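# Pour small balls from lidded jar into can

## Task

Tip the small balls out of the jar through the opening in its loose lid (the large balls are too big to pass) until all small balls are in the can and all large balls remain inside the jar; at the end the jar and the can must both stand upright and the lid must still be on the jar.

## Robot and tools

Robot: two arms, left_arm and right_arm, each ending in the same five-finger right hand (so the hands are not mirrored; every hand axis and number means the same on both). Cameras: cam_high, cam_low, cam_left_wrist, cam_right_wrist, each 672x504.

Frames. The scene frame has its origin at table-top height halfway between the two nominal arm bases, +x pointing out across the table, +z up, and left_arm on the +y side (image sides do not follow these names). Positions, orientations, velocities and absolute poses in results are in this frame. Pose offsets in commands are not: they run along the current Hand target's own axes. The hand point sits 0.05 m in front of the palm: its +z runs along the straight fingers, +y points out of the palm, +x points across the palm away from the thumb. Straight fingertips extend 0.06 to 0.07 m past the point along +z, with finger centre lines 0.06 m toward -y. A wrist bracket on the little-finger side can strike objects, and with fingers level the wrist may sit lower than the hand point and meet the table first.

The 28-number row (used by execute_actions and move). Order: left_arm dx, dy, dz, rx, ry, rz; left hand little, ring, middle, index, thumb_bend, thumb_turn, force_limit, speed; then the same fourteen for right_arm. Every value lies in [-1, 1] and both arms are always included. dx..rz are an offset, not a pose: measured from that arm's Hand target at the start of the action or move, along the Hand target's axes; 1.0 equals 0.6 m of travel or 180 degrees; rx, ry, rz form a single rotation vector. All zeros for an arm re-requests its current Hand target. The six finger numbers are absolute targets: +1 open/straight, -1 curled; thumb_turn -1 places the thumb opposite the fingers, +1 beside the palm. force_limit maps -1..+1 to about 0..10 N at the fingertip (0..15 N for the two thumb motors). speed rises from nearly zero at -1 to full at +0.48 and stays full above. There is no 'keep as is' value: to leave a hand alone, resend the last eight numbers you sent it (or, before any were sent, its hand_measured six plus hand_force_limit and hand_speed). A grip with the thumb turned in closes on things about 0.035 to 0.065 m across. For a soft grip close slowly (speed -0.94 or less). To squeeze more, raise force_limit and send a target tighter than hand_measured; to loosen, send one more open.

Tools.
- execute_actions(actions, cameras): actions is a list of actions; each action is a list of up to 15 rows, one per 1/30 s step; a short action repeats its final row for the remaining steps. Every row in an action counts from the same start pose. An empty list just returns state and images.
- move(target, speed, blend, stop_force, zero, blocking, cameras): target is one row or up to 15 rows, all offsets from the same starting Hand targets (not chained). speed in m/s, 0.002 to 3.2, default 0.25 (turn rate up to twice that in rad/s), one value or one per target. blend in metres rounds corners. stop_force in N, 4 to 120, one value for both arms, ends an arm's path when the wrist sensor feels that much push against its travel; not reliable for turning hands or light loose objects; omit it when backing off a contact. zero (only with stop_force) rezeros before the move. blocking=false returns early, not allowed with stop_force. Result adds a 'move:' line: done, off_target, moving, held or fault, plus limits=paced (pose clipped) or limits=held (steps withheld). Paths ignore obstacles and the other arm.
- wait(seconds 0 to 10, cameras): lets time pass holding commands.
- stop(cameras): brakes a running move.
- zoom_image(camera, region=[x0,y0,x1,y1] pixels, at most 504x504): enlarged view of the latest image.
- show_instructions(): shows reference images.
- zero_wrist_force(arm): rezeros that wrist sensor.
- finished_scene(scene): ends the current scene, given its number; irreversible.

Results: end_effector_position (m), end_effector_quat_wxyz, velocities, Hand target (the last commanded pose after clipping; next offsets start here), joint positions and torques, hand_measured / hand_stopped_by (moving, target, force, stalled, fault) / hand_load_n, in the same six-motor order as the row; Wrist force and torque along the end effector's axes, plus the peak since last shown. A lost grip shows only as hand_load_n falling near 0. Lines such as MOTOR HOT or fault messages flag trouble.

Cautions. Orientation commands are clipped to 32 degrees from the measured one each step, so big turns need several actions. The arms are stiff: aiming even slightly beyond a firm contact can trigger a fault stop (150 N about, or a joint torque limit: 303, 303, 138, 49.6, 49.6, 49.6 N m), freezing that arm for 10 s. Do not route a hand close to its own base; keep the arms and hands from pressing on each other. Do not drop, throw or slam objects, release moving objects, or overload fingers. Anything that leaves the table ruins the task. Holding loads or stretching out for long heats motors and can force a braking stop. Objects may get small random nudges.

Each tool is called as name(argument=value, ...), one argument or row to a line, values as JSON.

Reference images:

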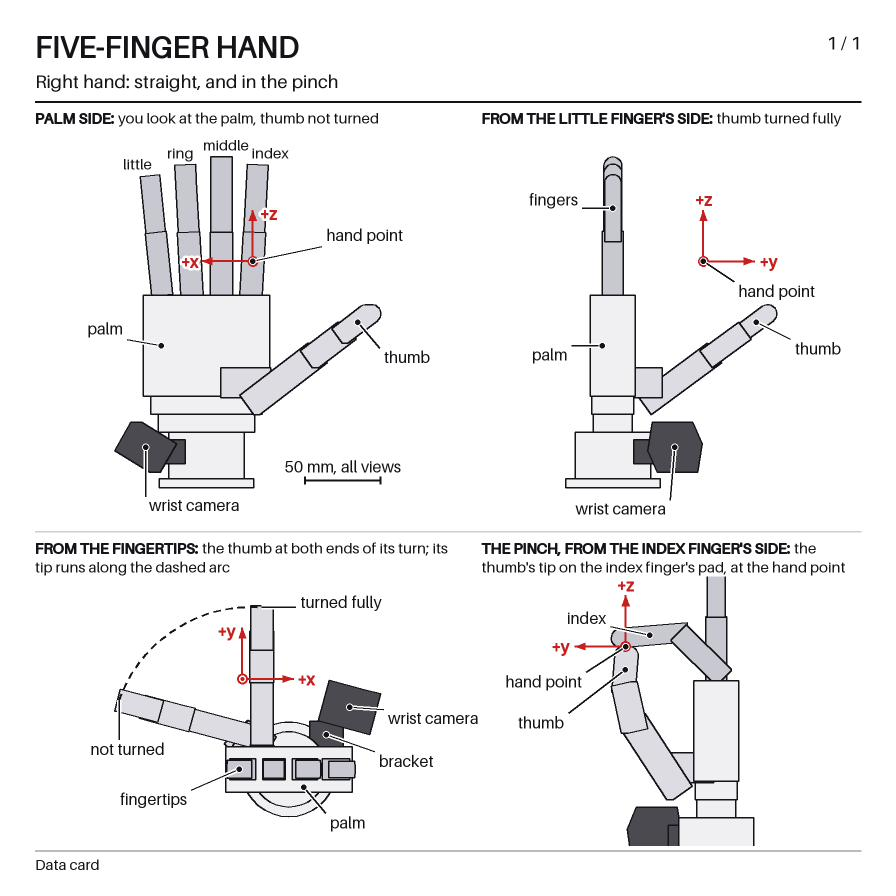

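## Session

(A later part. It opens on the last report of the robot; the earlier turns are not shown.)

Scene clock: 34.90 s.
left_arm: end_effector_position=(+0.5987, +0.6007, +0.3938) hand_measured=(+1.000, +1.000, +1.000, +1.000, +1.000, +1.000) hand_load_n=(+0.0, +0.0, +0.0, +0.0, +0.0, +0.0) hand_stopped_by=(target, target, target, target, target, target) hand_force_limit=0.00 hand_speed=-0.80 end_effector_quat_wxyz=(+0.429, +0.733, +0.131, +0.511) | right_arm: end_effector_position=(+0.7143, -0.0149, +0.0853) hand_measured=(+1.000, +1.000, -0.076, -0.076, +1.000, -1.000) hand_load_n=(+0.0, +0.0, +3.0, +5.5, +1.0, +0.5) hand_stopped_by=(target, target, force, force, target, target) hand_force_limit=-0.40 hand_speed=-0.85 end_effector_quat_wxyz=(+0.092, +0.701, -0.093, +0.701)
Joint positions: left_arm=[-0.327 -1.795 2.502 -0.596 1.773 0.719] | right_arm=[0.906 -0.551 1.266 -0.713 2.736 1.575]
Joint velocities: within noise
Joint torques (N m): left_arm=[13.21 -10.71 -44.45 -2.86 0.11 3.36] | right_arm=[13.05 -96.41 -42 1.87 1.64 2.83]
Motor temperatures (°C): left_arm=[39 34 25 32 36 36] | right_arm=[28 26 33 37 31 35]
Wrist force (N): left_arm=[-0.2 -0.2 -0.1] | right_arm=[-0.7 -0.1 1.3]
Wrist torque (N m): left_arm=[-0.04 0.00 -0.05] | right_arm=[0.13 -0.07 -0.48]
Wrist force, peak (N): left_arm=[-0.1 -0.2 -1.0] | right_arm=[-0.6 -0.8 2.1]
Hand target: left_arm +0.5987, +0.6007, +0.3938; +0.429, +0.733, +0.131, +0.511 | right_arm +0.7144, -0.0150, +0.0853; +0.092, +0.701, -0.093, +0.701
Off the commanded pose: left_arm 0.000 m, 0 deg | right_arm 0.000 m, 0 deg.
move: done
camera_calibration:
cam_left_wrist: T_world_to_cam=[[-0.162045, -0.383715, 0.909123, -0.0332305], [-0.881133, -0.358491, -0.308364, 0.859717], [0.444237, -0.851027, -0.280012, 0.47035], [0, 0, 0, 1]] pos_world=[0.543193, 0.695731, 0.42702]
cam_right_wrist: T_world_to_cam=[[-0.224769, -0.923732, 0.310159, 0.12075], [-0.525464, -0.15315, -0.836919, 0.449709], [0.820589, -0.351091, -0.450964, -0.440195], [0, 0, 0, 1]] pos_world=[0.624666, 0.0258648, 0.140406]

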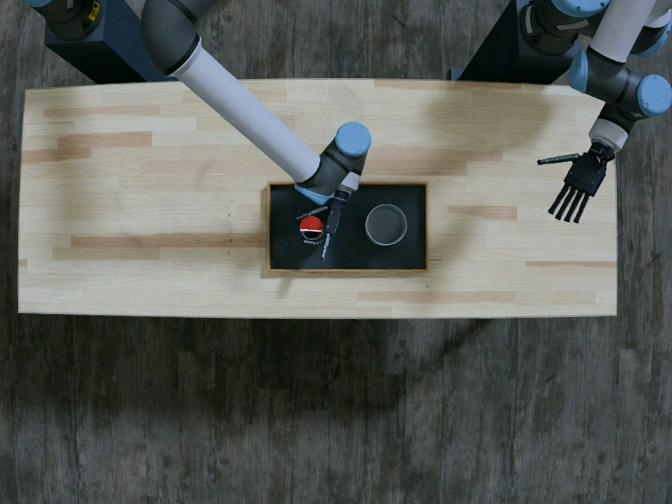

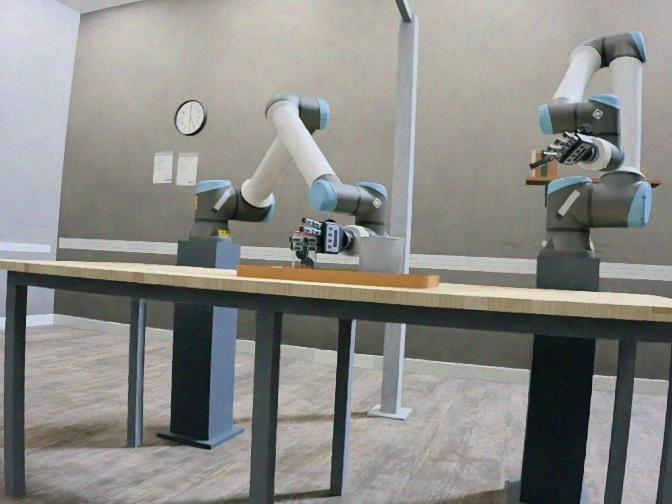

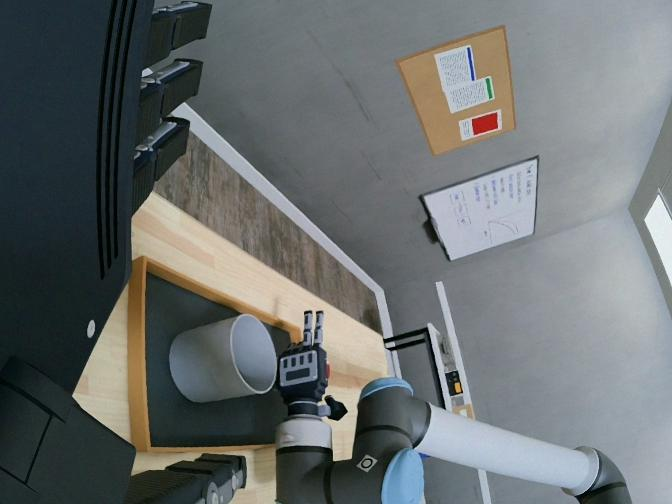

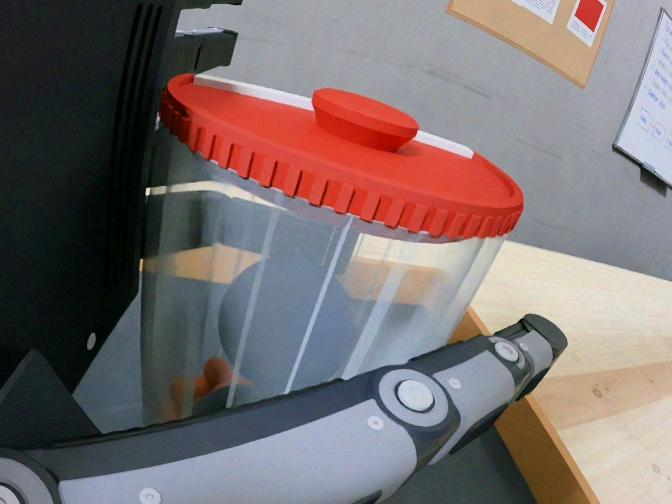

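move(
  target=[0,0,0,0,0,0,1,1,1,1,1,1,0,-0.8,-0.034,0,0,0,0,0,1,1,-0.8,-0.8,1,-1,-0.4,-0.85],
  speed=0.03,
  stop_force=4,
  cameras=[],
)

Scene clock: 46.20 s.
left_arm: end_effector_position=(+0.5987, +0.6007, +0.3938) hand_measured=(+1.000, +1.000, +1.000, +1.000, +1.000, +1.000) hand_load_n=(+0.0, +0.0, +0.0, +0.0, +0.0, +0.0) hand_stopped_by=(target, target, target, target, target, target) hand_force_limit=0.00 hand_speed=-0.80 end_effector_quat_wxyz=(+0.429, +0.733, +0.131, +0.511) | right_arm: end_effector_position=(+0.7143, -0.0150, +0.0676) hand_measured=(+1.000, +1.000, -0.076, -0.076, +1.000, -1.000) hand_load_n=(+0.0, +0.0, +2.0, +6.0, +1.0, -0.5) hand_stopped_by=(target, target, force, force, target, target) hand_force_limit=-0.40 hand_speed=-0.85 end_effector_quat_wxyz=(+0.092, +0.701, -0.093, +0.701)
Joint positions: left_arm=[-0.327 -1.795 2.502 -0.596 1.773 0.719] | right_arm=[0.906 -0.531 1.263 -0.729 2.736 1.575]
Joint velocities: within noise
Joint torques (N m): left_arm=[12.47 -12.58 -42.26 -2.99 -0.02 2.89] | right_arm=[-8.65 -130.94 -28.66 2.05 -1.27 2.33]
Motor temperatures (°C): left_arm=[39 34 25 32 36 36] | right_arm=[28 26 33 37 31 35]
Wrist force (N): left_arm=[-0.1 0.4 -0.1] | right_arm=[-0.4 0.0 1.5]
Wrist torque (N m): left_arm=[0.05 -0.02 -0.01] | right_arm=[0.14 -0.10 -0.45]
Wrist force, peak (N): left_arm=[-0.5 0.0 -1.0] | right_arm=[9.8 2.9 1.0]
Hand target: left_arm +0.5987, +0.6007, +0.3938; +0.429, +0.733, +0.131, +0.511 | right_arm +0.7143, -0.0150, +0.0676; +0.092, +0.701, -0.093, +0.701 (not the last commanded pose)
Off the commanded pose: left_arm 0.000 m, 0 deg | right_arm 0.003 m, 0 deg.
move: contact (right_arm)
No camera images: "cameras" was empty.

move(
  target=[0,0,0,0,0,0,1,1,1,1,1,1,0,-0.8,0,0,0,0,0,0,1,1,1,1,1,-1,0,-0.7],
  cameras=["cam_right_wrist"],
)

move(
  target=[
    [0,0,0,0,0,0,1,1,1,1,1,1,0,-0.8,0,0,-0.05,0,0,0,1,1,1,1,1,-1,0,-0.7],
    [0,0,0,0,0,0,1,1,1,1,1,1,0,-0.8,0,0,-0.25,0,0,0,1,1,1,1,1,-1,0,-0.7],
    [0,0,0,0,0,0,1,1,1,1,1,1,0,-0.8,0.333,0,-0.25,0,0,0,1,1,1,1,1,-1,0,-0.7],
  ],
  speed=[0.06,0.25,0.3],
  blend=0.02,
)

Scene clock: 48.27 s.
left_arm: end_effector_position=(+0.5987, +0.6007, +0.3938) hand_measured=(+1.000, +1.000, +1.000, +1.000, +1.000, +1.000) hand_load_n=(+0.0, +0.0, +0.0, +0.0, +0.0, +0.0) hand_stopped_by=(target, target, target, target, target, target) hand_force_limit=0.00 hand_speed=-0.80 end_effector_quat_wxyz=(+0.429, +0.733, +0.131, +0.511) | right_arm: end_effector_position=(+0.7143, -0.0150, +0.0676) hand_measured=(+1.000, +1.000, +1.000, +1.000, +1.000, -1.000) hand_load_n=(+0.0, +0.0, +0.0, -0.5, +0.0, +0.5) hand_stopped_by=(target, target, target, target, target, target) hand_force_limit=0.00 hand_speed=-0.70 end_effector_quat_wxyz=(+0.092, +0.701, -0.093, +0.701)
Joint positions: left_arm=[-0.327 -1.795 2.502 -0.596 1.773 0.719] | right_arm=[0.906 -0.531 1.263 -0.729 2.736 1.575]
Joint velocities: within noise
Joint torques (N m): left_arm=[7.36 -12.85 -43.84 -2.84 -0.34 3.5] | right_arm=[-6.56 -122.38 -32.02 1.12 -1.29 2.03]
Motor temperatures (°C): left_arm=[39 34 25 32 36 36] | right_arm=[28 26 33 37 31 35]
Wrist force (N): left_arm=[0.2 -0.2 -0.1] | right_arm=[1.3 0.1 1.5]
Wrist torque (N m): left_arm=[-0.03 -0.07 -0.01] | right_arm=[0.13 -0.17 -0.43]
Wrist force, peak (N): left_arm=[-0.2 -0.6 -0.9] | right_arm=[1.4 0.0 1.7]
Hand target: left_arm +0.5987, +0.6007, +0.3938; +0.429, +0.733, +0.131, +0.511 | right_arm +0.7143, -0.0150, +0.0676; +0.092, +0.701, -0.093, +0.701
Off the commanded pose: left_arm 0.000 m, 0 deg | right_arm 0.000 m, 0 deg.
move: done
camera_calibration:
cam_right_wrist: T_world_to_cam=[[-0.224964, -0.923689, 0.310145, 0.126362], [-0.525689, -0.152944, -0.836815, 0.435018], [0.820392, -0.351293, -0.451166, -0.448024], [0, 0, 0, 1]] pos_world=[0.624666, 0.0258647, 0.122706]
Images, in order (width x height): cam_right_wrist 672x504.

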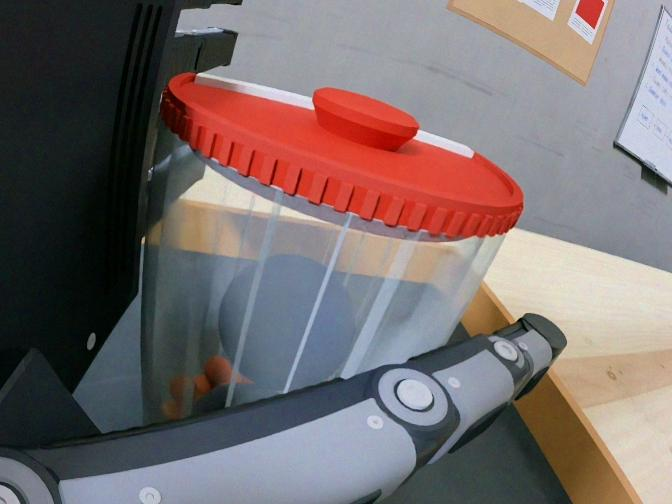

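Scene clock: 50.77 s.
left_arm: end_effector_position=(+0.5987, +0.6007, +0.3938) hand_measured=(+1.000, +1.000, +1.000, +1.000, +1.000, +1.000) hand_load_n=(+0.0, +0.0, +0.0, +0.0, +0.0, +0.0) hand_stopped_by=(target, target, target, target, target, target) hand_force_limit=0.00 hand_speed=-0.80 end_effector_quat_wxyz=(+0.429, +0.733, +0.131, +0.511) | right_arm: end_effector_position=(+0.5696, +0.0236, +0.2675) hand_measured=(+1.000, +1.000, +1.000, +1.000, +1.000, -1.000) hand_load_n=(+0.0, +0.0, +0.0, +0.0, +0.0, +0.5) hand_stopped_by=(target, target, target, target, target, target) hand_force_limit=0.00 hand_speed=-0.70 end_effector_quat_wxyz=(+0.092, +0.701, -0.093, +0.701)
Joint positions: left_arm=[-0.327 -1.795 2.502 -0.596 1.773 0.719] | right_arm=[1.056 -0.765 1.309 -0.54 2.887 1.576]
Joint velocities: within noise
Joint torques (N m): left_arm=[8.52 -10.23 -42.41 -3 -0.67 3.23] | right_arm=[19.43 -121.52 -47.67 2.4 1.77 2.5]
Motor temperatures (°C): left_arm=[39 34 25 32 36 36] | right_arm=[28 26 33 37 31 35]
Wrist force (N): left_arm=[-0.9 -0.1 -0.2] | right_arm=[1.2 0.0 1.6]
Wrist torque (N m): left_arm=[-0.02 0.09 -0.07] | right_arm=[0.14 -0.13 -0.46]
Wrist force, peak (N): left_arm=[-0.1 -0.7 -0.8] | right_arm=[2.6 -0.1 1.9]
Hand target: left_arm +0.5987, +0.6007, +0.3938; +0.429, +0.733, +0.131, +0.511 | right_arm +0.5696, +0.0236, +0.2676; +0.092, +0.701, -0.093, +0.701
Off the commanded pose: left_arm 0.000 m, 0 deg | right_arm 0.000 m, 0 deg.
move: done; blend cut to 0.015 m at target 1
camera_calibration:
cam_left_wrist: T_world_to_cam=[[-0.162045, -0.383715, 0.909123, -0.0332305], [-0.881133, -0.358491, -0.308364, 0.859717], [0.444237, -0.851027, -0.280012, 0.47035], [0, 0, 0, 1]] pos_world=[0.543193, 0.695731, 0.42702]
cam_right_wrist: T_world_to_cam=[[-0.224952, -0.923668, 0.310217, 0.0674664], [-0.525636, -0.153038, -0.836831, 0.532036], [0.820429, -0.351308, -0.451087, -0.225653], [0, 0, 0, 1]] pos_world=[0.479966, 0.0644645, 0.322506]

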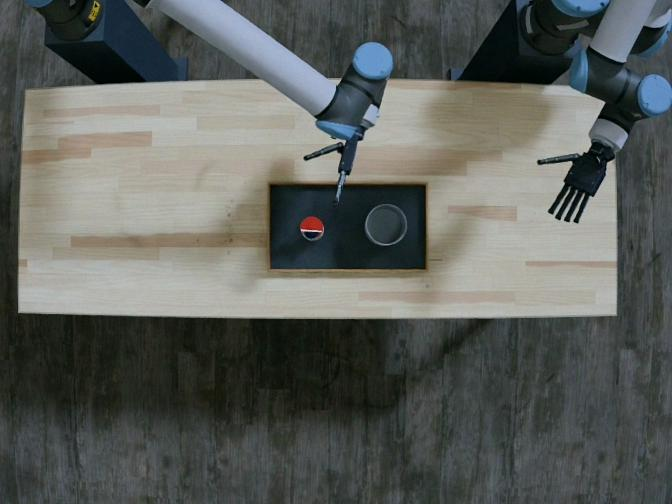

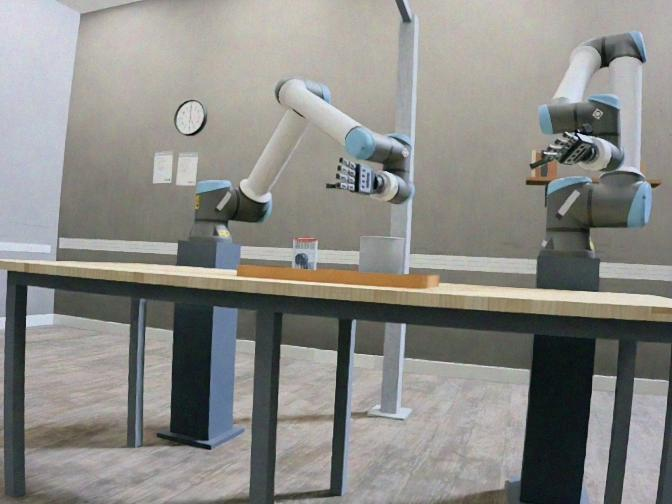

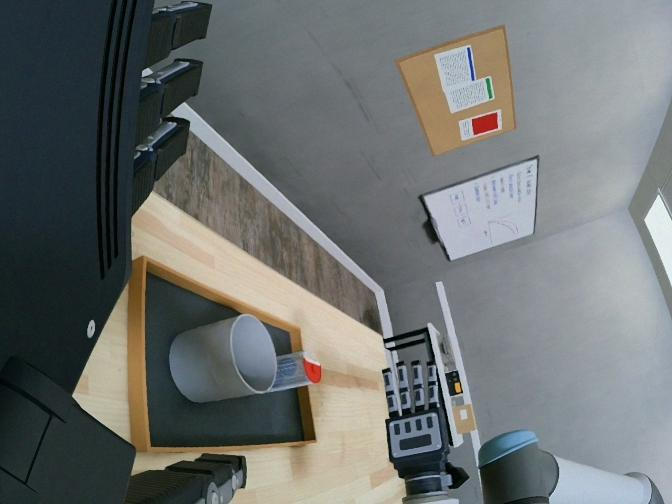

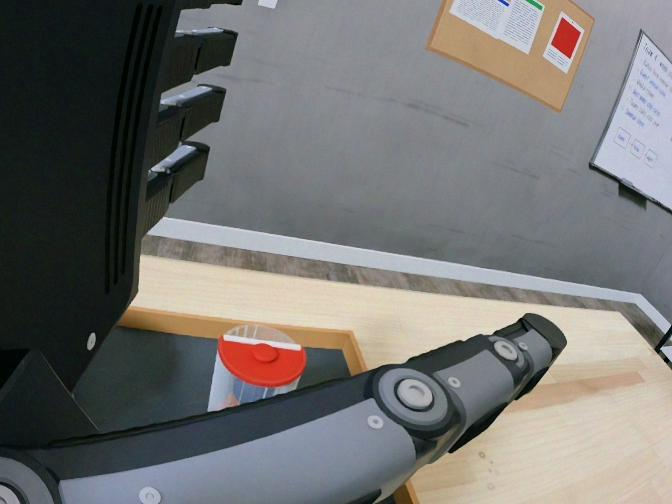

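move(
  target=[0,0,0,0,0,0,1,1,1,1,1,1,0,-0.8,-0.1125,0.1955,0.2723,0.5667,0,0,1,1,1,1,1,-1,0,-0.7],
  speed=0.4,
  cameras=[],
)

move(
  target=[0,0,0,0,0,0,1,1,1,1,1,1,0,-0.8,-0.2217,0,0,0,0,0,1,1,1,1,1,-1,0,-0.7],
  speed=0.25,
)

Scene clock: 54.27 s.
left_arm: end_effector_position=(+0.5987, +0.6007, +0.3938) hand_measured=(+1.000, +1.000, +1.000, +1.000, +1.000, +1.000) hand_load_n=(+0.0, +0.0, +0.0, +0.0, +0.0, +0.0) hand_stopped_by=(target, target, target, target, target, target) hand_force_limit=0.00 hand_speed=-0.80 end_effector_quat_wxyz=(+0.429, +0.733, +0.131, +0.511) | right_arm: end_effector_position=(+0.6968, -0.1320, +0.1997) hand_measured=(+1.000, +1.000, +1.000, +1.000, +1.000, -1.000) hand_load_n=(+0.0, +0.0, +0.0, +0.0, +0.0, +0.5) hand_stopped_by=(target, target, target, target, target, target) hand_force_limit=0.00 hand_speed=-0.70 end_effector_quat_wxyz=(+0.487, -0.513, -0.486, -0.514)
Joint positions: left_arm=[-0.327 -1.795 2.502 -0.596 1.773 0.719] | right_arm=[0.273 -1.001 1.926 -0.931 0.324 1.578]
Joint velocities: within noise
Joint torques (N m): left_arm=[6.67 -12.9 -42.68 -2.73 -0.54 3.16] | right_arm=[-17.09 -55.54 -36.11 2.09 -1.52 -3.02]
Motor temperatures (°C): left_arm=[39 34 25 32 36 36] | right_arm=[28 26 33 37 31 35]
Wrist force (N): left_arm=[-0.2 -0.1 -0.2] | right_arm=[1.5 -0.2 1.4]
Wrist torque (N m): left_arm=[-0.02 0.00 -0.04] | right_arm=[0.10 -0.19 -0.41]
Wrist force, peak (N): left_arm=[-0.5 0.9 -0.6] | right_arm=[1.7 -0.7 1.8]
Hand target: left_arm +0.5987, +0.6007, +0.3938; +0.429, +0.733, +0.131, +0.511 | right_arm +0.6968, -0.1320, +0.1997; +0.487, -0.513, -0.486, -0.514
Off the commanded pose: left_arm 0.000 m, 0 deg | right_arm 0.000 m, 0 deg.
move: done
No camera images: "cameras" was empty.

Scene clock: 55.60 s.
left_arm: end_effector_position=(+0.5987, +0.6007, +0.3938) hand_measured=(+1.000, +1.000, +1.000, +1.000, +1.000, +1.000) hand_load_n=(+0.0, +0.0, +0.0, +0.0, +0.0, +0.0) hand_stopped_by=(target, target, target, target, target, target) hand_force_limit=0.00 hand_speed=-0.80 end_effector_quat_wxyz=(+0.429, +0.733, +0.131, +0.511) | right_arm: end_effector_position=(+0.6968, -0.1317, +0.0668) hand_measured=(+1.000, +1.000, +1.000, +1.000, +1.000, -1.000) hand_load_n=(+0.0, +0.0, +0.0, +0.0, +0.0, +0.5) hand_stopped_by=(target, target, target, target, target, target) hand_force_limit=0.00 hand_speed=-0.70 end_effector_quat_wxyz=(+0.487, -0.513, -0.486, -0.514)
Joint positions: left_arm=[-0.327 -1.795 2.502 -0.596 1.773 0.719] | right_arm=[0.274 -0.804 1.923 -1.125 0.324 1.577]
Joint velocities: within noise
Joint torques (N m): left_arm=[8.9 -7.99 -43.33 -2.89 -0.46 3.47] | right_arm=[21.81 -62.3 -27.91 -4.87 2.1 2.82]
Motor temperatures (°C): left_arm=[39 34 25 32 36 36] | right_arm=[28 26 33 37 31 35]
Wrist force (N): left_arm=[-0.3 -0.8 -0.5] | right_arm=[1.7 -0.1 1.6]
Wrist torque (N m): left_arm=[-0.11 0.02 -0.07] | right_arm=[0.13 -0.22 -0.41]
Wrist force, peak (N): left_arm=[-0.3 -0.8 -0.5] | right_arm=[3.0 0.2 1.3]
Hand target: left_arm +0.5987, +0.6007, +0.3938; +0.429, +0.733, +0.131, +0.511 | right_arm +0.6968, -0.1317, +0.0666; +0.487, -0.513, -0.486, -0.514
Off the commanded pose: left_arm 0.000 m, 0 deg | right_arm 0.000 m, 0 deg.
move: done
camera_calibration:
cam_left_wrist: T_world_to_cam=[[-0.162045, -0.383715, 0.909123, -0.0332305], [-0.881133, -0.358491, -0.308364, 0.859717], [0.444237, -0.851027, -0.280012, 0.47035], [0, 0, 0, 1]] pos_world=[0.543193, 0.695731, 0.42702]
cam_right_wrist: T_world_to_cam=[[0.949848, -0.0288657, 0.311376, -0.685948], [0.260083, -0.479924, -0.837872, -0.183316], [0.173623, 0.876835, -0.448348, 0.137196], [0, 0, 0, 1]] pos_world=[0.675403, -0.228076, 0.121504]

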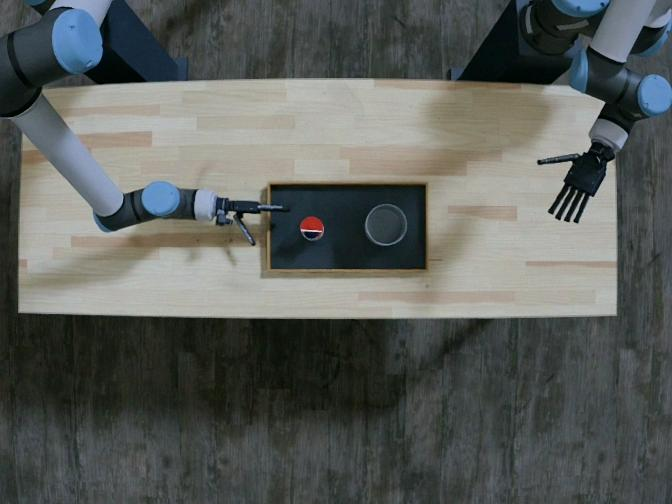

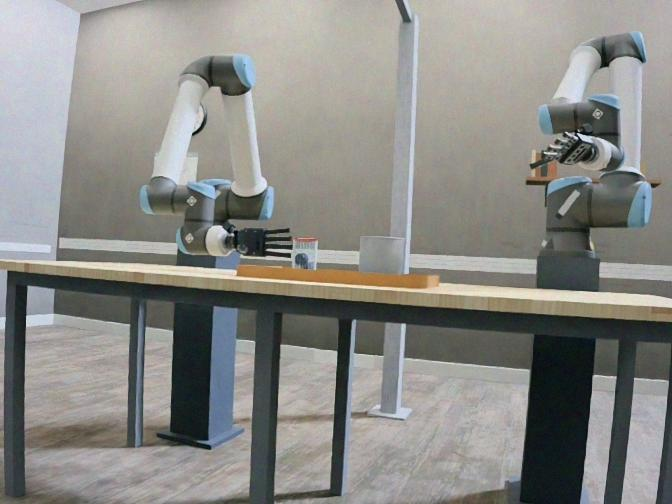

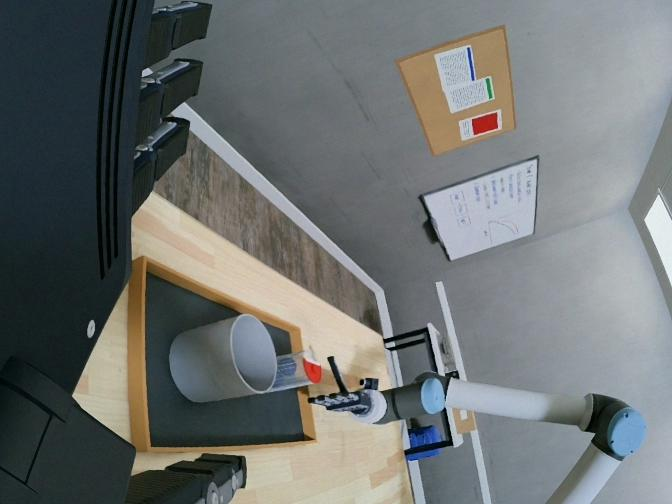

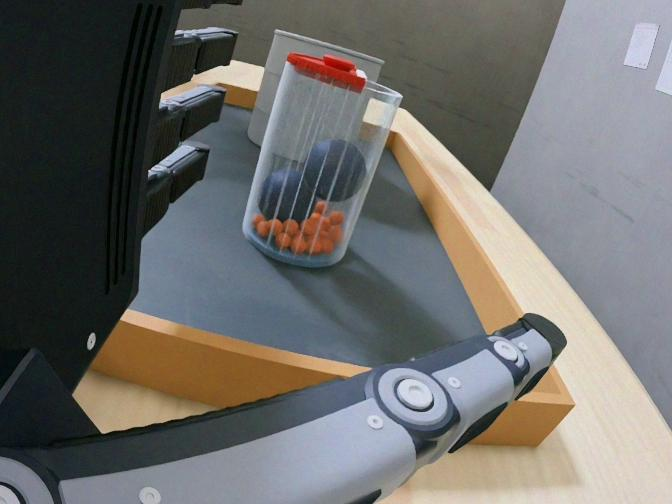

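Advance 0.149 along z.

move(
  target=[0,0,0,0,0,0,1,1,1,1,1,1,0,-0.8,0,0.0,0.2485,0,0,0,1,1,1,1,1,-1,0,-0.5],
  speed=0.06,
  stop_force=6,
  cameras=["cam_right_wrist","cam_high"],
)

zoom_image(
  camera="cam_high",
  region=[260, 190, 360, 265],
)

Scene clock: 59.50 s.
left_arm: end_effector_position=(+0.5987, +0.6007, +0.3938) hand_measured=(+1.000, +1.000, +1.000, +1.000, +1.000, +1.000) hand_load_n=(+0.0, +0.0, +0.5, +0.0, +0.0, +0.0) hand_stopped_by=(target, target, target, target, target, target) hand_force_limit=0.00 hand_speed=-0.80 end_effector_quat_wxyz=(+0.429, +0.733, +0.131, +0.511) | right_arm: end_effector_position=(+0.7047, +0.0172, +0.0669) hand_measured=(+1.000, +1.000, +1.000, +1.000, +1.000, -1.000) hand_load_n=(+0.0, +0.0, +0.0, +0.0, +0.0, +0.0) hand_stopped_by=(target, target, target, target, target, target) hand_force_limit=0.00 hand_speed=-0.50 end_effector_quat_wxyz=(+0.487, -0.513, -0.486, -0.514)
Joint positions: left_arm=[-0.327 -1.795 2.502 -0.596 1.773 0.719] | right_arm=[0.462 -0.726 1.722 -1 0.513 1.575]
Joint velocities: within noise
Joint torques (N m): left_arm=[7.55 -11.98 -43.44 -3.14 -0.37 3.34] | right_arm=[21.68 -73.71 -32.68 1.35 1.89 -3.08]
Motor temperatures (°C): left_arm=[39 34 25 32 36 36] | right_arm=[28 26 33 37 31 35]
Wrist force (N): left_arm=[-0.1 0.1 -0.2] | right_arm=[1.0 -0.2 2.3]
Wrist torque (N m): left_arm=[0.01 -0.01 -0.03] | right_arm=[0.07 -0.14 -0.49]
Wrist force, peak (N): left_arm=[-0.5 0.0 -1.1] | right_arm=[1.0 -0.7 2.5]
Hand target: left_arm +0.5987, +0.6007, +0.3938; +0.429, +0.733, +0.131, +0.511 | right_arm +0.7047, +0.0172, +0.0669; +0.487, -0.513, -0.486, -0.514
Off the commanded pose: left_arm 0.000 m, 0 deg | right_arm 0.000 m, 0 deg.
move: done
camera_calibration:
cam_right_wrist: T_world_to_cam=[[0.949844, -0.0288943, 0.311387, -0.689311], [0.260095, -0.479851, -0.83791, -0.113765], [0.17363, 0.876874, -0.448268, 0.00532409], [0, 0, 0, 1]] pos_world=[0.683403, -0.0791762, 0.121704]
Images, in order (width x height): cam_high 672x504, cam_right_wrist 672x504.

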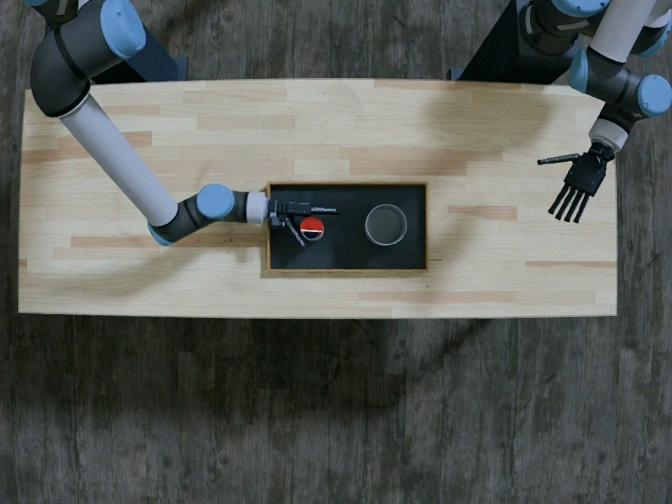

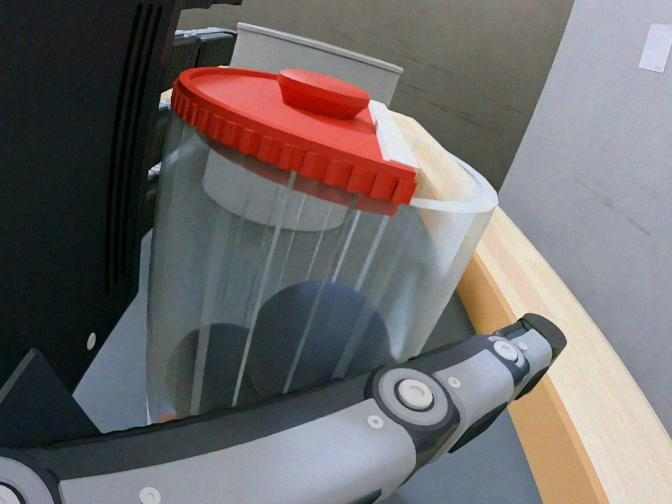

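Scaled by 5.040.

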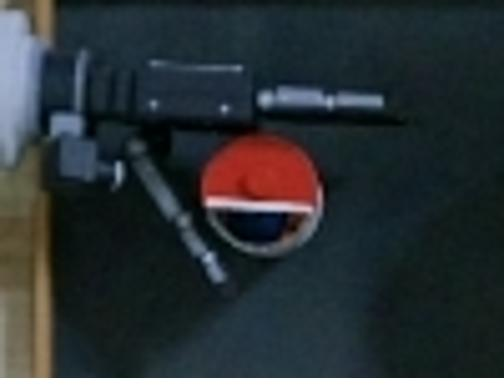

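move(
  target=[0,0,0,0,0,0,1,1,1,1,1,1,0,-0.8,0,0,0,0,0,0,-0.6,1,1,1,1,-1,-0.8,-0.7],
  cameras=["cam_right_wrist"],
)

move(
  target=[0,0,0,0,0,0,1,1,1,1,1,1,0,-0.8,-0.0167,0,0,0,0,0,-0.6,1,1,1,1,-1,-0.8,-0.7],
  speed=0.005,
  stop_force=4,
  cameras=["cam_right_wrist"],
)

Scene clock: 62.00 s.
left_arm: end_effector_position=(+0.5987, +0.6007, +0.3938) hand_measured=(+1.000, +1.000, +1.000, +1.000, +1.000, +1.000) hand_load_n=(+0.0, +0.0, +0.0, +0.0, +0.0, +0.0) hand_stopped_by=(target, target, target, target, target, target) hand_force_limit=0.00 hand_speed=-0.80 end_effector_quat_wxyz=(+0.429, +0.733, +0.131, +0.511) | right_arm: end_effector_position=(+0.7047, +0.0172, +0.0669) hand_measured=(-0.600, +1.000, +1.000, +1.000, +1.000, -1.000) hand_load_n=(+0.0, +0.0, +0.0, +0.0, +0.0, +0.0) hand_stopped_by=(target, target, target, target, target, target) hand_force_limit=-0.80 hand_speed=-0.70 end_effector_quat_wxyz=(+0.487, -0.513, -0.486, -0.514)
Joint positions: left_arm=[-0.327 -1.795 2.502 -0.596 1.773 0.719] | right_arm=[0.462 -0.726 1.722 -1 0.513 1.575]
Joint velocities: within noise
Joint torques (N m): left_arm=[3.48 -11.16 -41.64 -2.61 -0.73 3.25] | right_arm=[20.47 -75.54 -31.06 0.67 1.04 -2.86]
Motor temperatures (°C): left_arm=[39 34 25 32 36 36] | right_arm=[28 26 33 37 31 35]
Wrist force (N): left_arm=[-0.3 0.2 -0.5] | right_arm=[0.7 -0.2 1.9]
Wrist torque (N m): left_arm=[0.04 0.02 -0.04] | right_arm=[0.09 -0.07 -0.51]
Wrist force, peak (N): left_arm=[-0.1 0.4 -0.9] | right_arm=[1.2 -0.7 2.5]
Hand target: left_arm +0.5987, +0.6007, +0.3938; +0.429, +0.733, +0.131, +0.511 | right_arm +0.7047, +0.0172, +0.0669; +0.487, -0.513, -0.486, -0.514
Off the commanded pose: left_arm 0.000 m, 0 deg | right_arm 0.000 m, 0 deg.
move: done
camera_calibration:
cam_right_wrist: T_world_to_cam=[[0.949844, -0.0288943, 0.311387, -0.689311], [0.260095, -0.479851, -0.83791, -0.113765], [0.17363, 0.876874, -0.448268, 0.00532409], [0, 0, 0, 1]] pos_world=[0.683403, -0.0791762, 0.121704]
Images, in order (width x height): cam_right_wrist 672x504.

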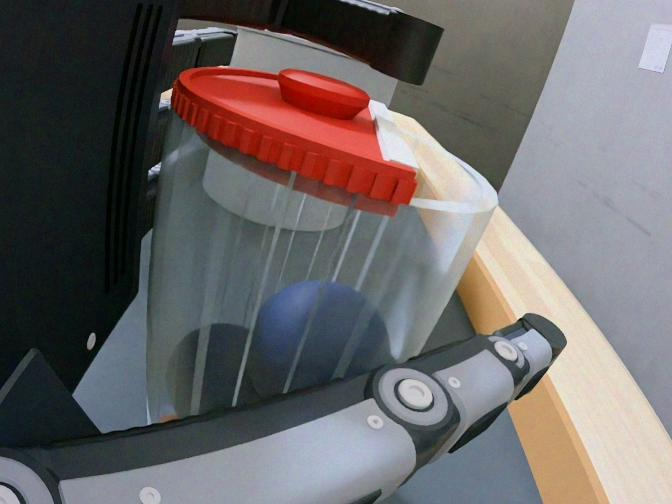

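Scene clock: 64.20 s.
left_arm: end_effector_position=(+0.5987, +0.6007, +0.3938) hand_measured=(+1.000, +1.000, +1.000, +1.000, +1.000, +1.000) hand_load_n=(+0.0, +0.0, +0.0, +0.0, +0.0, +0.0) hand_stopped_by=(target, target, target, target, target, target) hand_force_limit=0.00 hand_speed=-0.80 end_effector_quat_wxyz=(+0.429, +0.733, +0.131, +0.511) | right_arm: end_effector_position=(+0.7047, +0.0172, +0.0625) hand_measured=(-0.600, +1.000, +1.000, +1.000, +1.000, -1.000) hand_load_n=(+0.0, +0.0, +0.0, +0.0, +0.0, +0.0) hand_stopped_by=(target, target, target, target, target, target) hand_force_limit=-0.80 hand_speed=-0.70 end_effector_quat_wxyz=(+0.487, -0.513, -0.486, -0.514)
Joint positions: left_arm=[-0.327 -1.795 2.502 -0.596 1.773 0.719] | right_arm=[0.462 -0.72 1.721 -1.005 0.513 1.575]
Joint velocities: within noise
Joint torques (N m): left_arm=[8.03 -10.1 -41.82 -2.37 -1.2 3.15] | right_arm=[19.63 -105.37 -17.12 2.53 1.54 -1.63]
Motor temperatures (°C): left_arm=[39 34 25 32 36 36] | right_arm=[28 26 33 37 31 35]
Wrist force (N): left_arm=[-0.3 -0.5 -0.2] | right_arm=[5.0 -0.7 1.8]
Wrist torque (N m): left_arm=[-0.08 0.01 -0.06] | right_arm=[0.02 -0.17 -0.48]
Wrist force, peak (N): left_arm=[-0.5 0.5 -0.7] | right_arm=[7.4 -0.6 2.1]
Hand target: left_arm +0.5987, +0.6007, +0.3938; +0.429, +0.733, +0.131, +0.511 | right_arm +0.7047, +0.0172, +0.0625; +0.487, -0.513, -0.486, -0.514 (not the last commanded pose)
Off the commanded pose: left_arm 0.000 m, 0 deg | right_arm 0.006 m, 0 deg.
move: contact (right_arm)
camera_calibration:
cam_right_wrist: T_world_to_cam=[[0.949844, -0.0288943, 0.311387, -0.68791], [0.260095, -0.479851, -0.83791, -0.117536], [0.17363, 0.876874, -0.448268, 0.00330689], [0, 0, 0, 1]] pos_world=[0.683403, -0.0791762, 0.117204]
Images, in order (width x height): cam_right_wrist 672x504.

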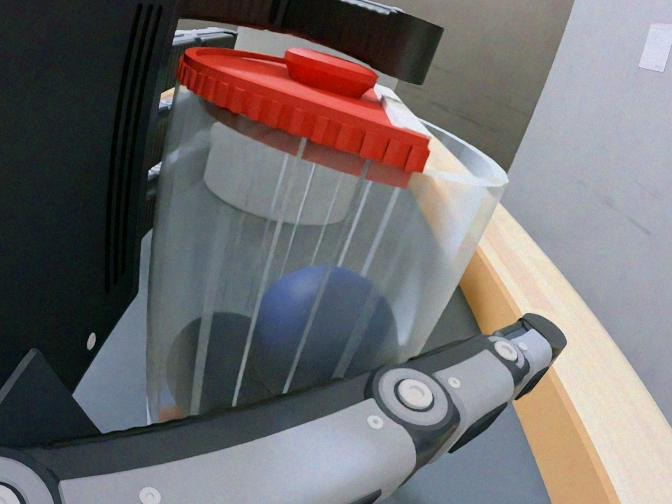

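move(
  target=[0,0,0,0,0,0,1,1,1,1,1,1,0,-0.8,0,0,0,0,0,0,-0.6,1,0.25,0.25,1,-1,-0.4,-0.6],
  cameras=[],
)

move(
  target=[0,0,0,0,0,0,1,1,1,1,1,1,0,-0.8,0,0,0,0,0,0,-0.6,1,-0.8,-0.8,1,-1,-0.4,-0.88],
  cameras=["cam_right_wrist","cam_high","cam_low"],
)

zoom_image(
  camera="cam_low",
  region=[220, 200, 420, 290],
)

Scene clock: 65.53 s.
left_arm: end_effector_position=(+0.5987, +0.6007, +0.3938) hand_measured=(+1.000, +1.000, +1.000, +1.000, +1.000, +1.000) hand_load_n=(+0.0, +0.0, +0.0, +0.0, +0.0, +0.0) hand_stopped_by=(target, target, target, target, target, target) hand_force_limit=0.00 hand_speed=-0.80 end_effector_quat_wxyz=(+0.429, +0.733, +0.131, +0.511) | right_arm: end_effector_position=(+0.7047, +0.0172, +0.0625) hand_measured=(-0.600, +1.000, +0.250, +0.250, +1.000, -1.000) hand_load_n=(+0.5, +0.0, +0.0, +0.0, +0.0, +0.5) hand_stopped_by=(target, target, target, target, target, target) hand_force_limit=-0.40 hand_speed=-0.60 end_effector_quat_wxyz=(+0.487, -0.513, -0.486, -0.514)
Joint positions: left_arm=[-0.327 -1.795 2.502 -0.596 1.773 0.719] | right_arm=[0.462 -0.72 1.721 -1.005 0.513 1.575]
Joint velocities: within noise
Joint torques (N m): left_arm=[7.51 -12.04 -43.32 -2.67 -1.34 2.89] | right_arm=[18.12 -105.91 -16.93 1.03 1.51 -0.13]
Motor temperatures (°C): left_arm=[39 34 25 32 36 36] | right_arm=[28 26 33 37 31 35]
Wrist force (N): left_arm=[0.0 -0.5 -0.4] | right_arm=[5.4 -0.6 1.7]
Wrist torque (N m): left_arm=[-0.08 -0.03 -0.04] | right_arm=[0.07 -0.21 -0.45]
Wrist force, peak (N): left_arm=[-0.3 0.0 -1.0] | right_arm=[5.4 -1.0 2.1]
Hand target: left_arm +0.5987, +0.6007, +0.3938; +0.429, +0.733, +0.131, +0.511 | right_arm +0.7047, +0.0172, +0.0625; +0.487, -0.513, -0.486, -0.514
Off the commanded pose: left_arm 0.000 m, 0 deg | right_arm 0.000 m, 0 deg.
move: done
No camera images: "cameras" was empty.

Scene clock: 66.60 s.
left_arm: end_effector_position=(+0.5987, +0.6007, +0.3938) hand_measured=(+1.000, +1.000, +1.000, +1.000, +1.000, +1.000) hand_load_n=(+0.0, +0.0, +0.0, +0.0, +0.0, +0.0) hand_stopped_by=(target, target, target, target, target, target) hand_force_limit=0.00 hand_speed=-0.80 end_effector_quat_wxyz=(+0.429, +0.733, +0.131, +0.511) | right_arm: end_effector_position=(+0.7047, +0.0172, +0.0625) hand_measured=(-0.600, +1.000, -0.016, +0.006, +1.000, -1.000) hand_load_n=(-1.5, +0.0, +2.5, +0.0, +0.0, +0.0) hand_stopped_by=(target, target, force, force, target, target) hand_force_limit=-0.40 hand_speed=-0.88 end_effector_quat_wxyz=(+0.487, -0.513, -0.486, -0.514)
Joint positions: left_arm=[-0.327 -1.795 2.502 -0.596 1.773 0.719] | right_arm=[0.462 -0.72 1.721 -1.005 0.513 1.575]
Joint velocities: within noise
Joint torques (N m): left_arm=[4 -10.35 -42.85 -2.76 -1.1 3.27] | right_arm=[18.12 -106.52 -17.76 0.32 1.17 0.86]
Motor temperatures (°C): left_arm=[39 34 25 32 36 36] | right_arm=[28 26 33 37 31 35]
Wrist force (N): left_arm=[0.0 -0.1 -0.7] | right_arm=[5.5 -0.7 3.4]
Wrist torque (N m): left_arm=[0.01 -0.02 -0.02] | right_arm=[0.03 -0.18 -0.46]
Wrist force, peak (N): left_arm=[-0.8 0.0 -0.6] | right_arm=[6.0 -0.6 4.4]
Hand target: left_arm +0.5987, +0.6007, +0.3938; +0.429, +0.733, +0.131, +0.511 | right_arm +0.7047, +0.0172, +0.0625; +0.487, -0.513, -0.486, -0.514
Off the commanded pose: left_arm 0.000 m, 0 deg | right_arm 0.000 m, 0 deg.
move: done
camera_calibration:
cam_right_wrist: T_world_to_cam=[[0.949844, -0.0288943, 0.311387, -0.68791], [0.260095, -0.479851, -0.83791, -0.117536], [0.17363, 0.876874, -0.448268, 0.00330689], [0, 0, 0, 1]] pos_world=[0.683403, -0.0791762, 0.117204]
Images, in order (width x height): cam_high 672x504, cam_low 672x504, cam_right_wrist 672x504.

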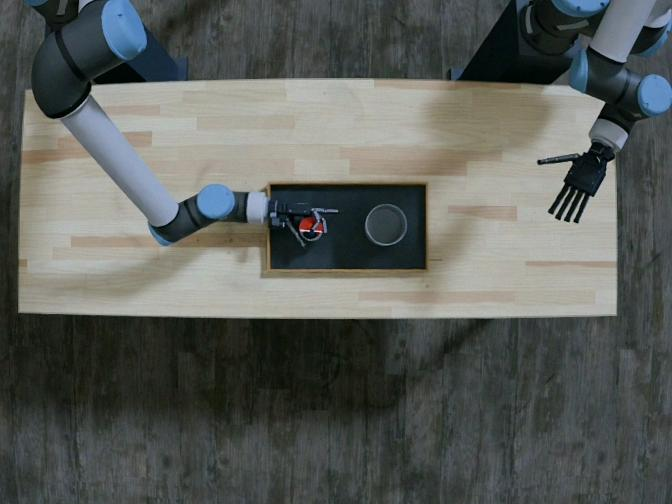

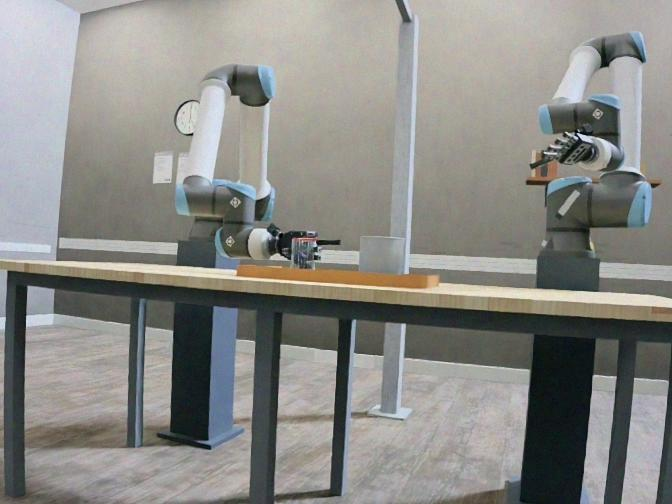

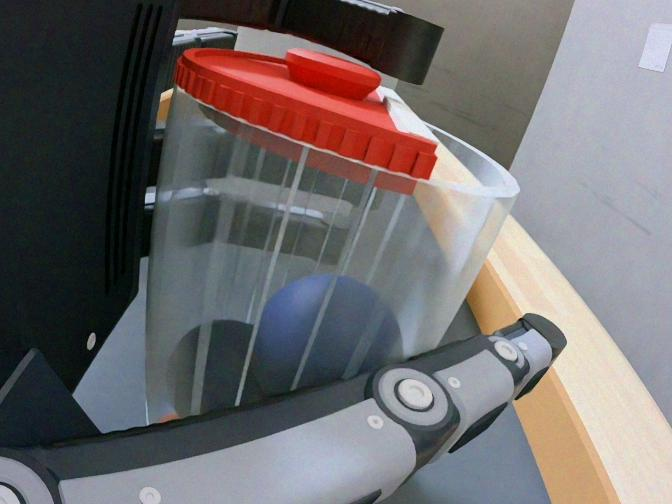

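Scaled by 2.520.

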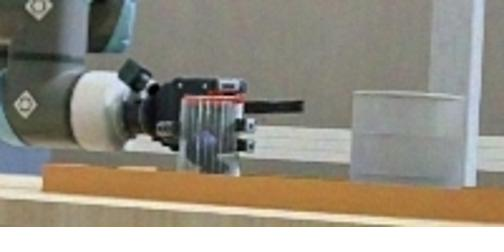

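move(
  target=[0,0,0,0,0,0,1,1,1,1,1,1,0,-0.8,0,0,0,0,0,0,-0.6,1,-0.9,-0.9,1,-1,-0.2,-0.9],
  cameras=["cam_right_wrist"],
)

Scene clock: 67.37 s.
left_arm: end_effector_position=(+0.5987, +0.6007, +0.3938) hand_measured=(+1.000, +1.000, +1.000, +1.000, +1.000, +1.000) hand_load_n=(+0.0, +0.0, +0.0, +0.0, +0.0, +0.0) hand_stopped_by=(target, target, target, target, target, target) hand_force_limit=0.00 hand_speed=-0.80 end_effector_quat_wxyz=(+0.429, +0.733, +0.131, +0.511) | right_arm: end_effector_position=(+0.7047, +0.0172, +0.0625) hand_measured=(-0.600, +1.000, -0.070, -0.066, +1.000, -1.000) hand_load_n=(-1.5, +0.0, +4.5, +5.0, +0.5, +0.0) hand_stopped_by=(target, target, force, force, target, target) hand_force_limit=-0.20 hand_speed=-0.90 end_effector_quat_wxyz=(+0.487, -0.513, -0.486, -0.514)
Joint positions: left_arm=[-0.327 -1.795 2.502 -0.596 1.773 0.719] | right_arm=[0.462 -0.72 1.721 -1.005 0.513 1.575]
Joint velocities: within noise
Joint torques (N m): left_arm=[5.19 -8.97 -41.46 -2.36 -0.84 3.18] | right_arm=[15.37 -105.26 -18.18 -1.12 0.87 1.69]
Motor temperatures (°C): left_arm=[39 34 25 32 36 36] | right_arm=[28 26 33 37 31 35]
Wrist force (N): left_arm=[0.1 0.3 -0.1] | right_arm=[4.5 -0.8 3.3]
Wrist torque (N m): left_arm=[0.03 -0.04 -0.01] | right_arm=[0.02 -0.15 -0.42]
Wrist force, peak (N): left_arm=[-0.6 0.0 -0.5] | right_arm=[5.8 -0.8 3.9]
Hand target: left_arm +0.5987, +0.6007, +0.3938; +0.429, +0.733, +0.131, +0.511 | right_arm +0.7047, +0.0172, +0.0625; +0.487, -0.513, -0.486, -0.514
Off the commanded pose: left_arm 0.000 m, 0 deg | right_arm 0.000 m, 0 deg.
move: done
camera_calibration:
cam_right_wrist: T_world_to_cam=[[0.949844, -0.0288943, 0.311387, -0.68791], [0.260095, -0.479851, -0.83791, -0.117536], [0.17363, 0.876874, -0.448268, 0.00330689], [0, 0, 0, 1]] pos_world=[0.683403, -0.0791762, 0.117204]
Images, in order (width x height): cam_right_wrist 672x504.

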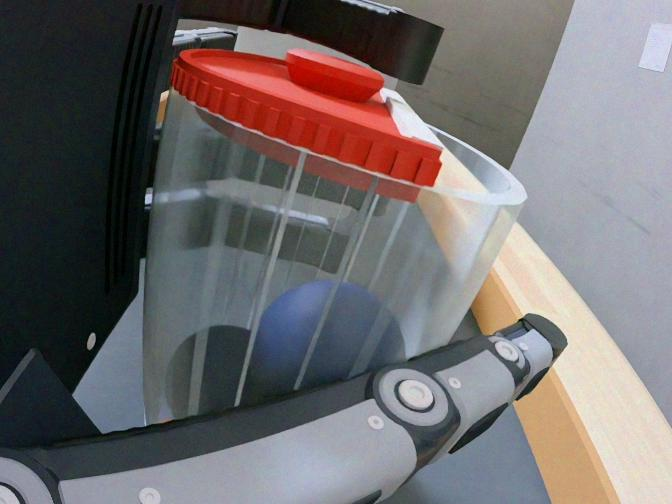

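move(
  target=[
    [0,0,0,0,0,0,1,1,1,1,1,1,0,-0.8,0.03,0,0,0,0,0,-0.6,1,-0.9,-0.9,1,-1,-0.2,-0.9],
    [0,0,0,0,0,0,1,1,1,1,1,1,0,-0.8,0.329,0,0,0,0,0,-0.6,1,-0.9,-0.9,1,-1,-0.2,-0.9],
    [0,0,0,0,0,0,1,1,1,1,1,1,0,-0.8,0.329,-0.141,0.346,0,0,0,-0.6,1,-0.9,-0.9,1,-1,-0.2,-0.9],
  ],
  speed=[0.05,0.2,0.2],
  blend=0.02,
)

zoom_image(
  camera="cam_low",
  region=[290, 150, 490, 300],
)

Scene clock: 70.90 s.
left_arm: end_effector_position=(+0.5987, +0.6007, +0.3938) hand_measured=(+1.000, +1.000, +1.000, +1.000, +1.000, +1.000) hand_load_n=(+0.0, +0.0, +0.0, +0.0, +0.0, +0.0) hand_stopped_by=(target, target, target, target, target, target) hand_force_limit=0.00 hand_speed=-0.80 end_effector_quat_wxyz=(+0.429, +0.733, +0.131, +0.511) | right_arm: end_effector_position=(+0.6315, +0.2284, +0.2604) hand_measured=(-0.600, +1.000, -0.070, -0.066, +1.000, -1.000) hand_load_n=(-1.0, +0.0, +4.0, +4.5, +1.0, +1.5) hand_stopped_by=(target, target, force, force, target, target) hand_force_limit=-0.20 hand_speed=-0.90 end_effector_quat_wxyz=(+0.487, -0.513, -0.486, -0.514)
Joint positions: left_arm=[-0.327 -1.795 2.502 -0.596 1.773 0.719] | right_arm=[0.726 -0.838 1.465 -0.63 0.777 1.573]
Joint velocities: within noise
Joint torques (N m): left_arm=[3.19 -10.25 -42.9 -2.33 -0.64 3.53] | right_arm=[22.28 -79.28 -47.62 1.41 1.74 -3.25]
Motor temperatures (°C): left_arm=[39 34 25 32 36 36] | right_arm=[28 26 33 37 31 35]
Wrist force (N): left_arm=[0.1 0.2 -0.6] | right_arm=[-0.9 -0.7 1.7]
Wrist torque (N m): left_arm=[0.05 -0.03 -0.01] | right_arm=[-0.01 -0.09 -0.45]
Wrist force, peak (N): left_arm=[-0.4 -0.5 -0.6] | right_arm=[4.6 -0.8 3.4]
Hand target: left_arm +0.5987, +0.6007, +0.3938; +0.429, +0.733, +0.131, +0.511 | right_arm +0.6314, +0.2286, +0.2603; +0.487, -0.513, -0.486, -0.514
Off the commanded pose: left_arm 0.000 m, 0 deg | right_arm 0.000 m, 0 deg.
move: done; blend cut to 0.009 m at target 1
camera_calibration:
cam_left_wrist: T_world_to_cam=[[-0.162045, -0.383715, 0.909123, -0.0332305], [-0.881133, -0.358491, -0.308364, 0.859717], [0.444237, -0.851027, -0.280012, 0.47035], [0, 0, 0, 1]] pos_world=[0.543193, 0.695731, 0.42702]
cam_right_wrist: T_world_to_cam=[[0.949844, -0.0288943, 0.311387, -0.673807], [0.260095, -0.479851, -0.83791, 0.168696], [0.17363, 0.876874, -0.448268, -0.0804496], [0, 0, 0, 1]] pos_world=[0.610103, 0.132024, 0.315104]

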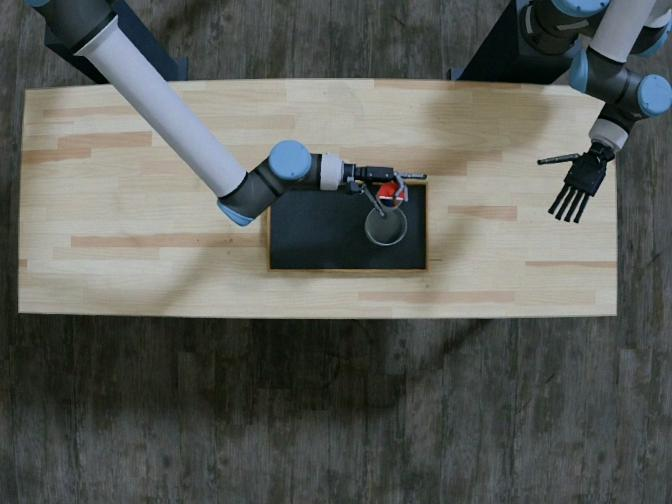

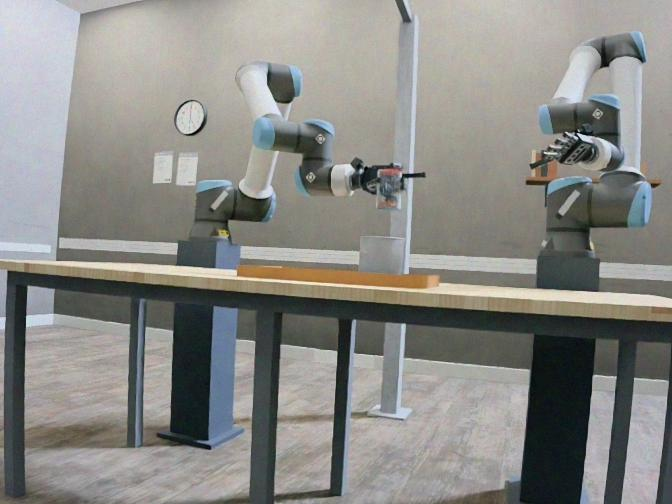

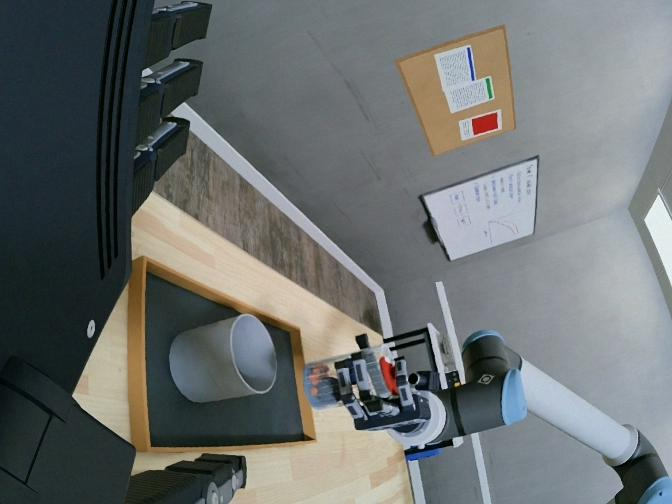

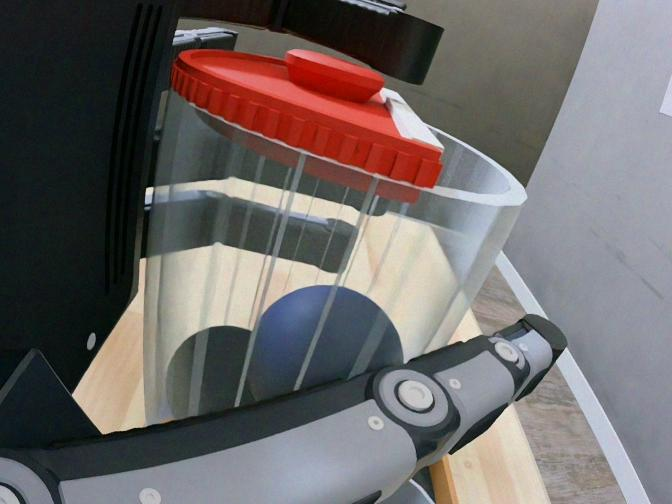

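Scaled by 2.520.

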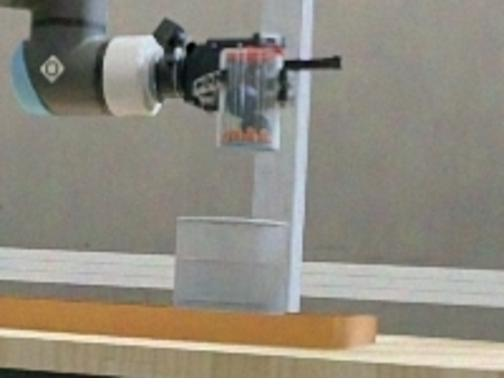

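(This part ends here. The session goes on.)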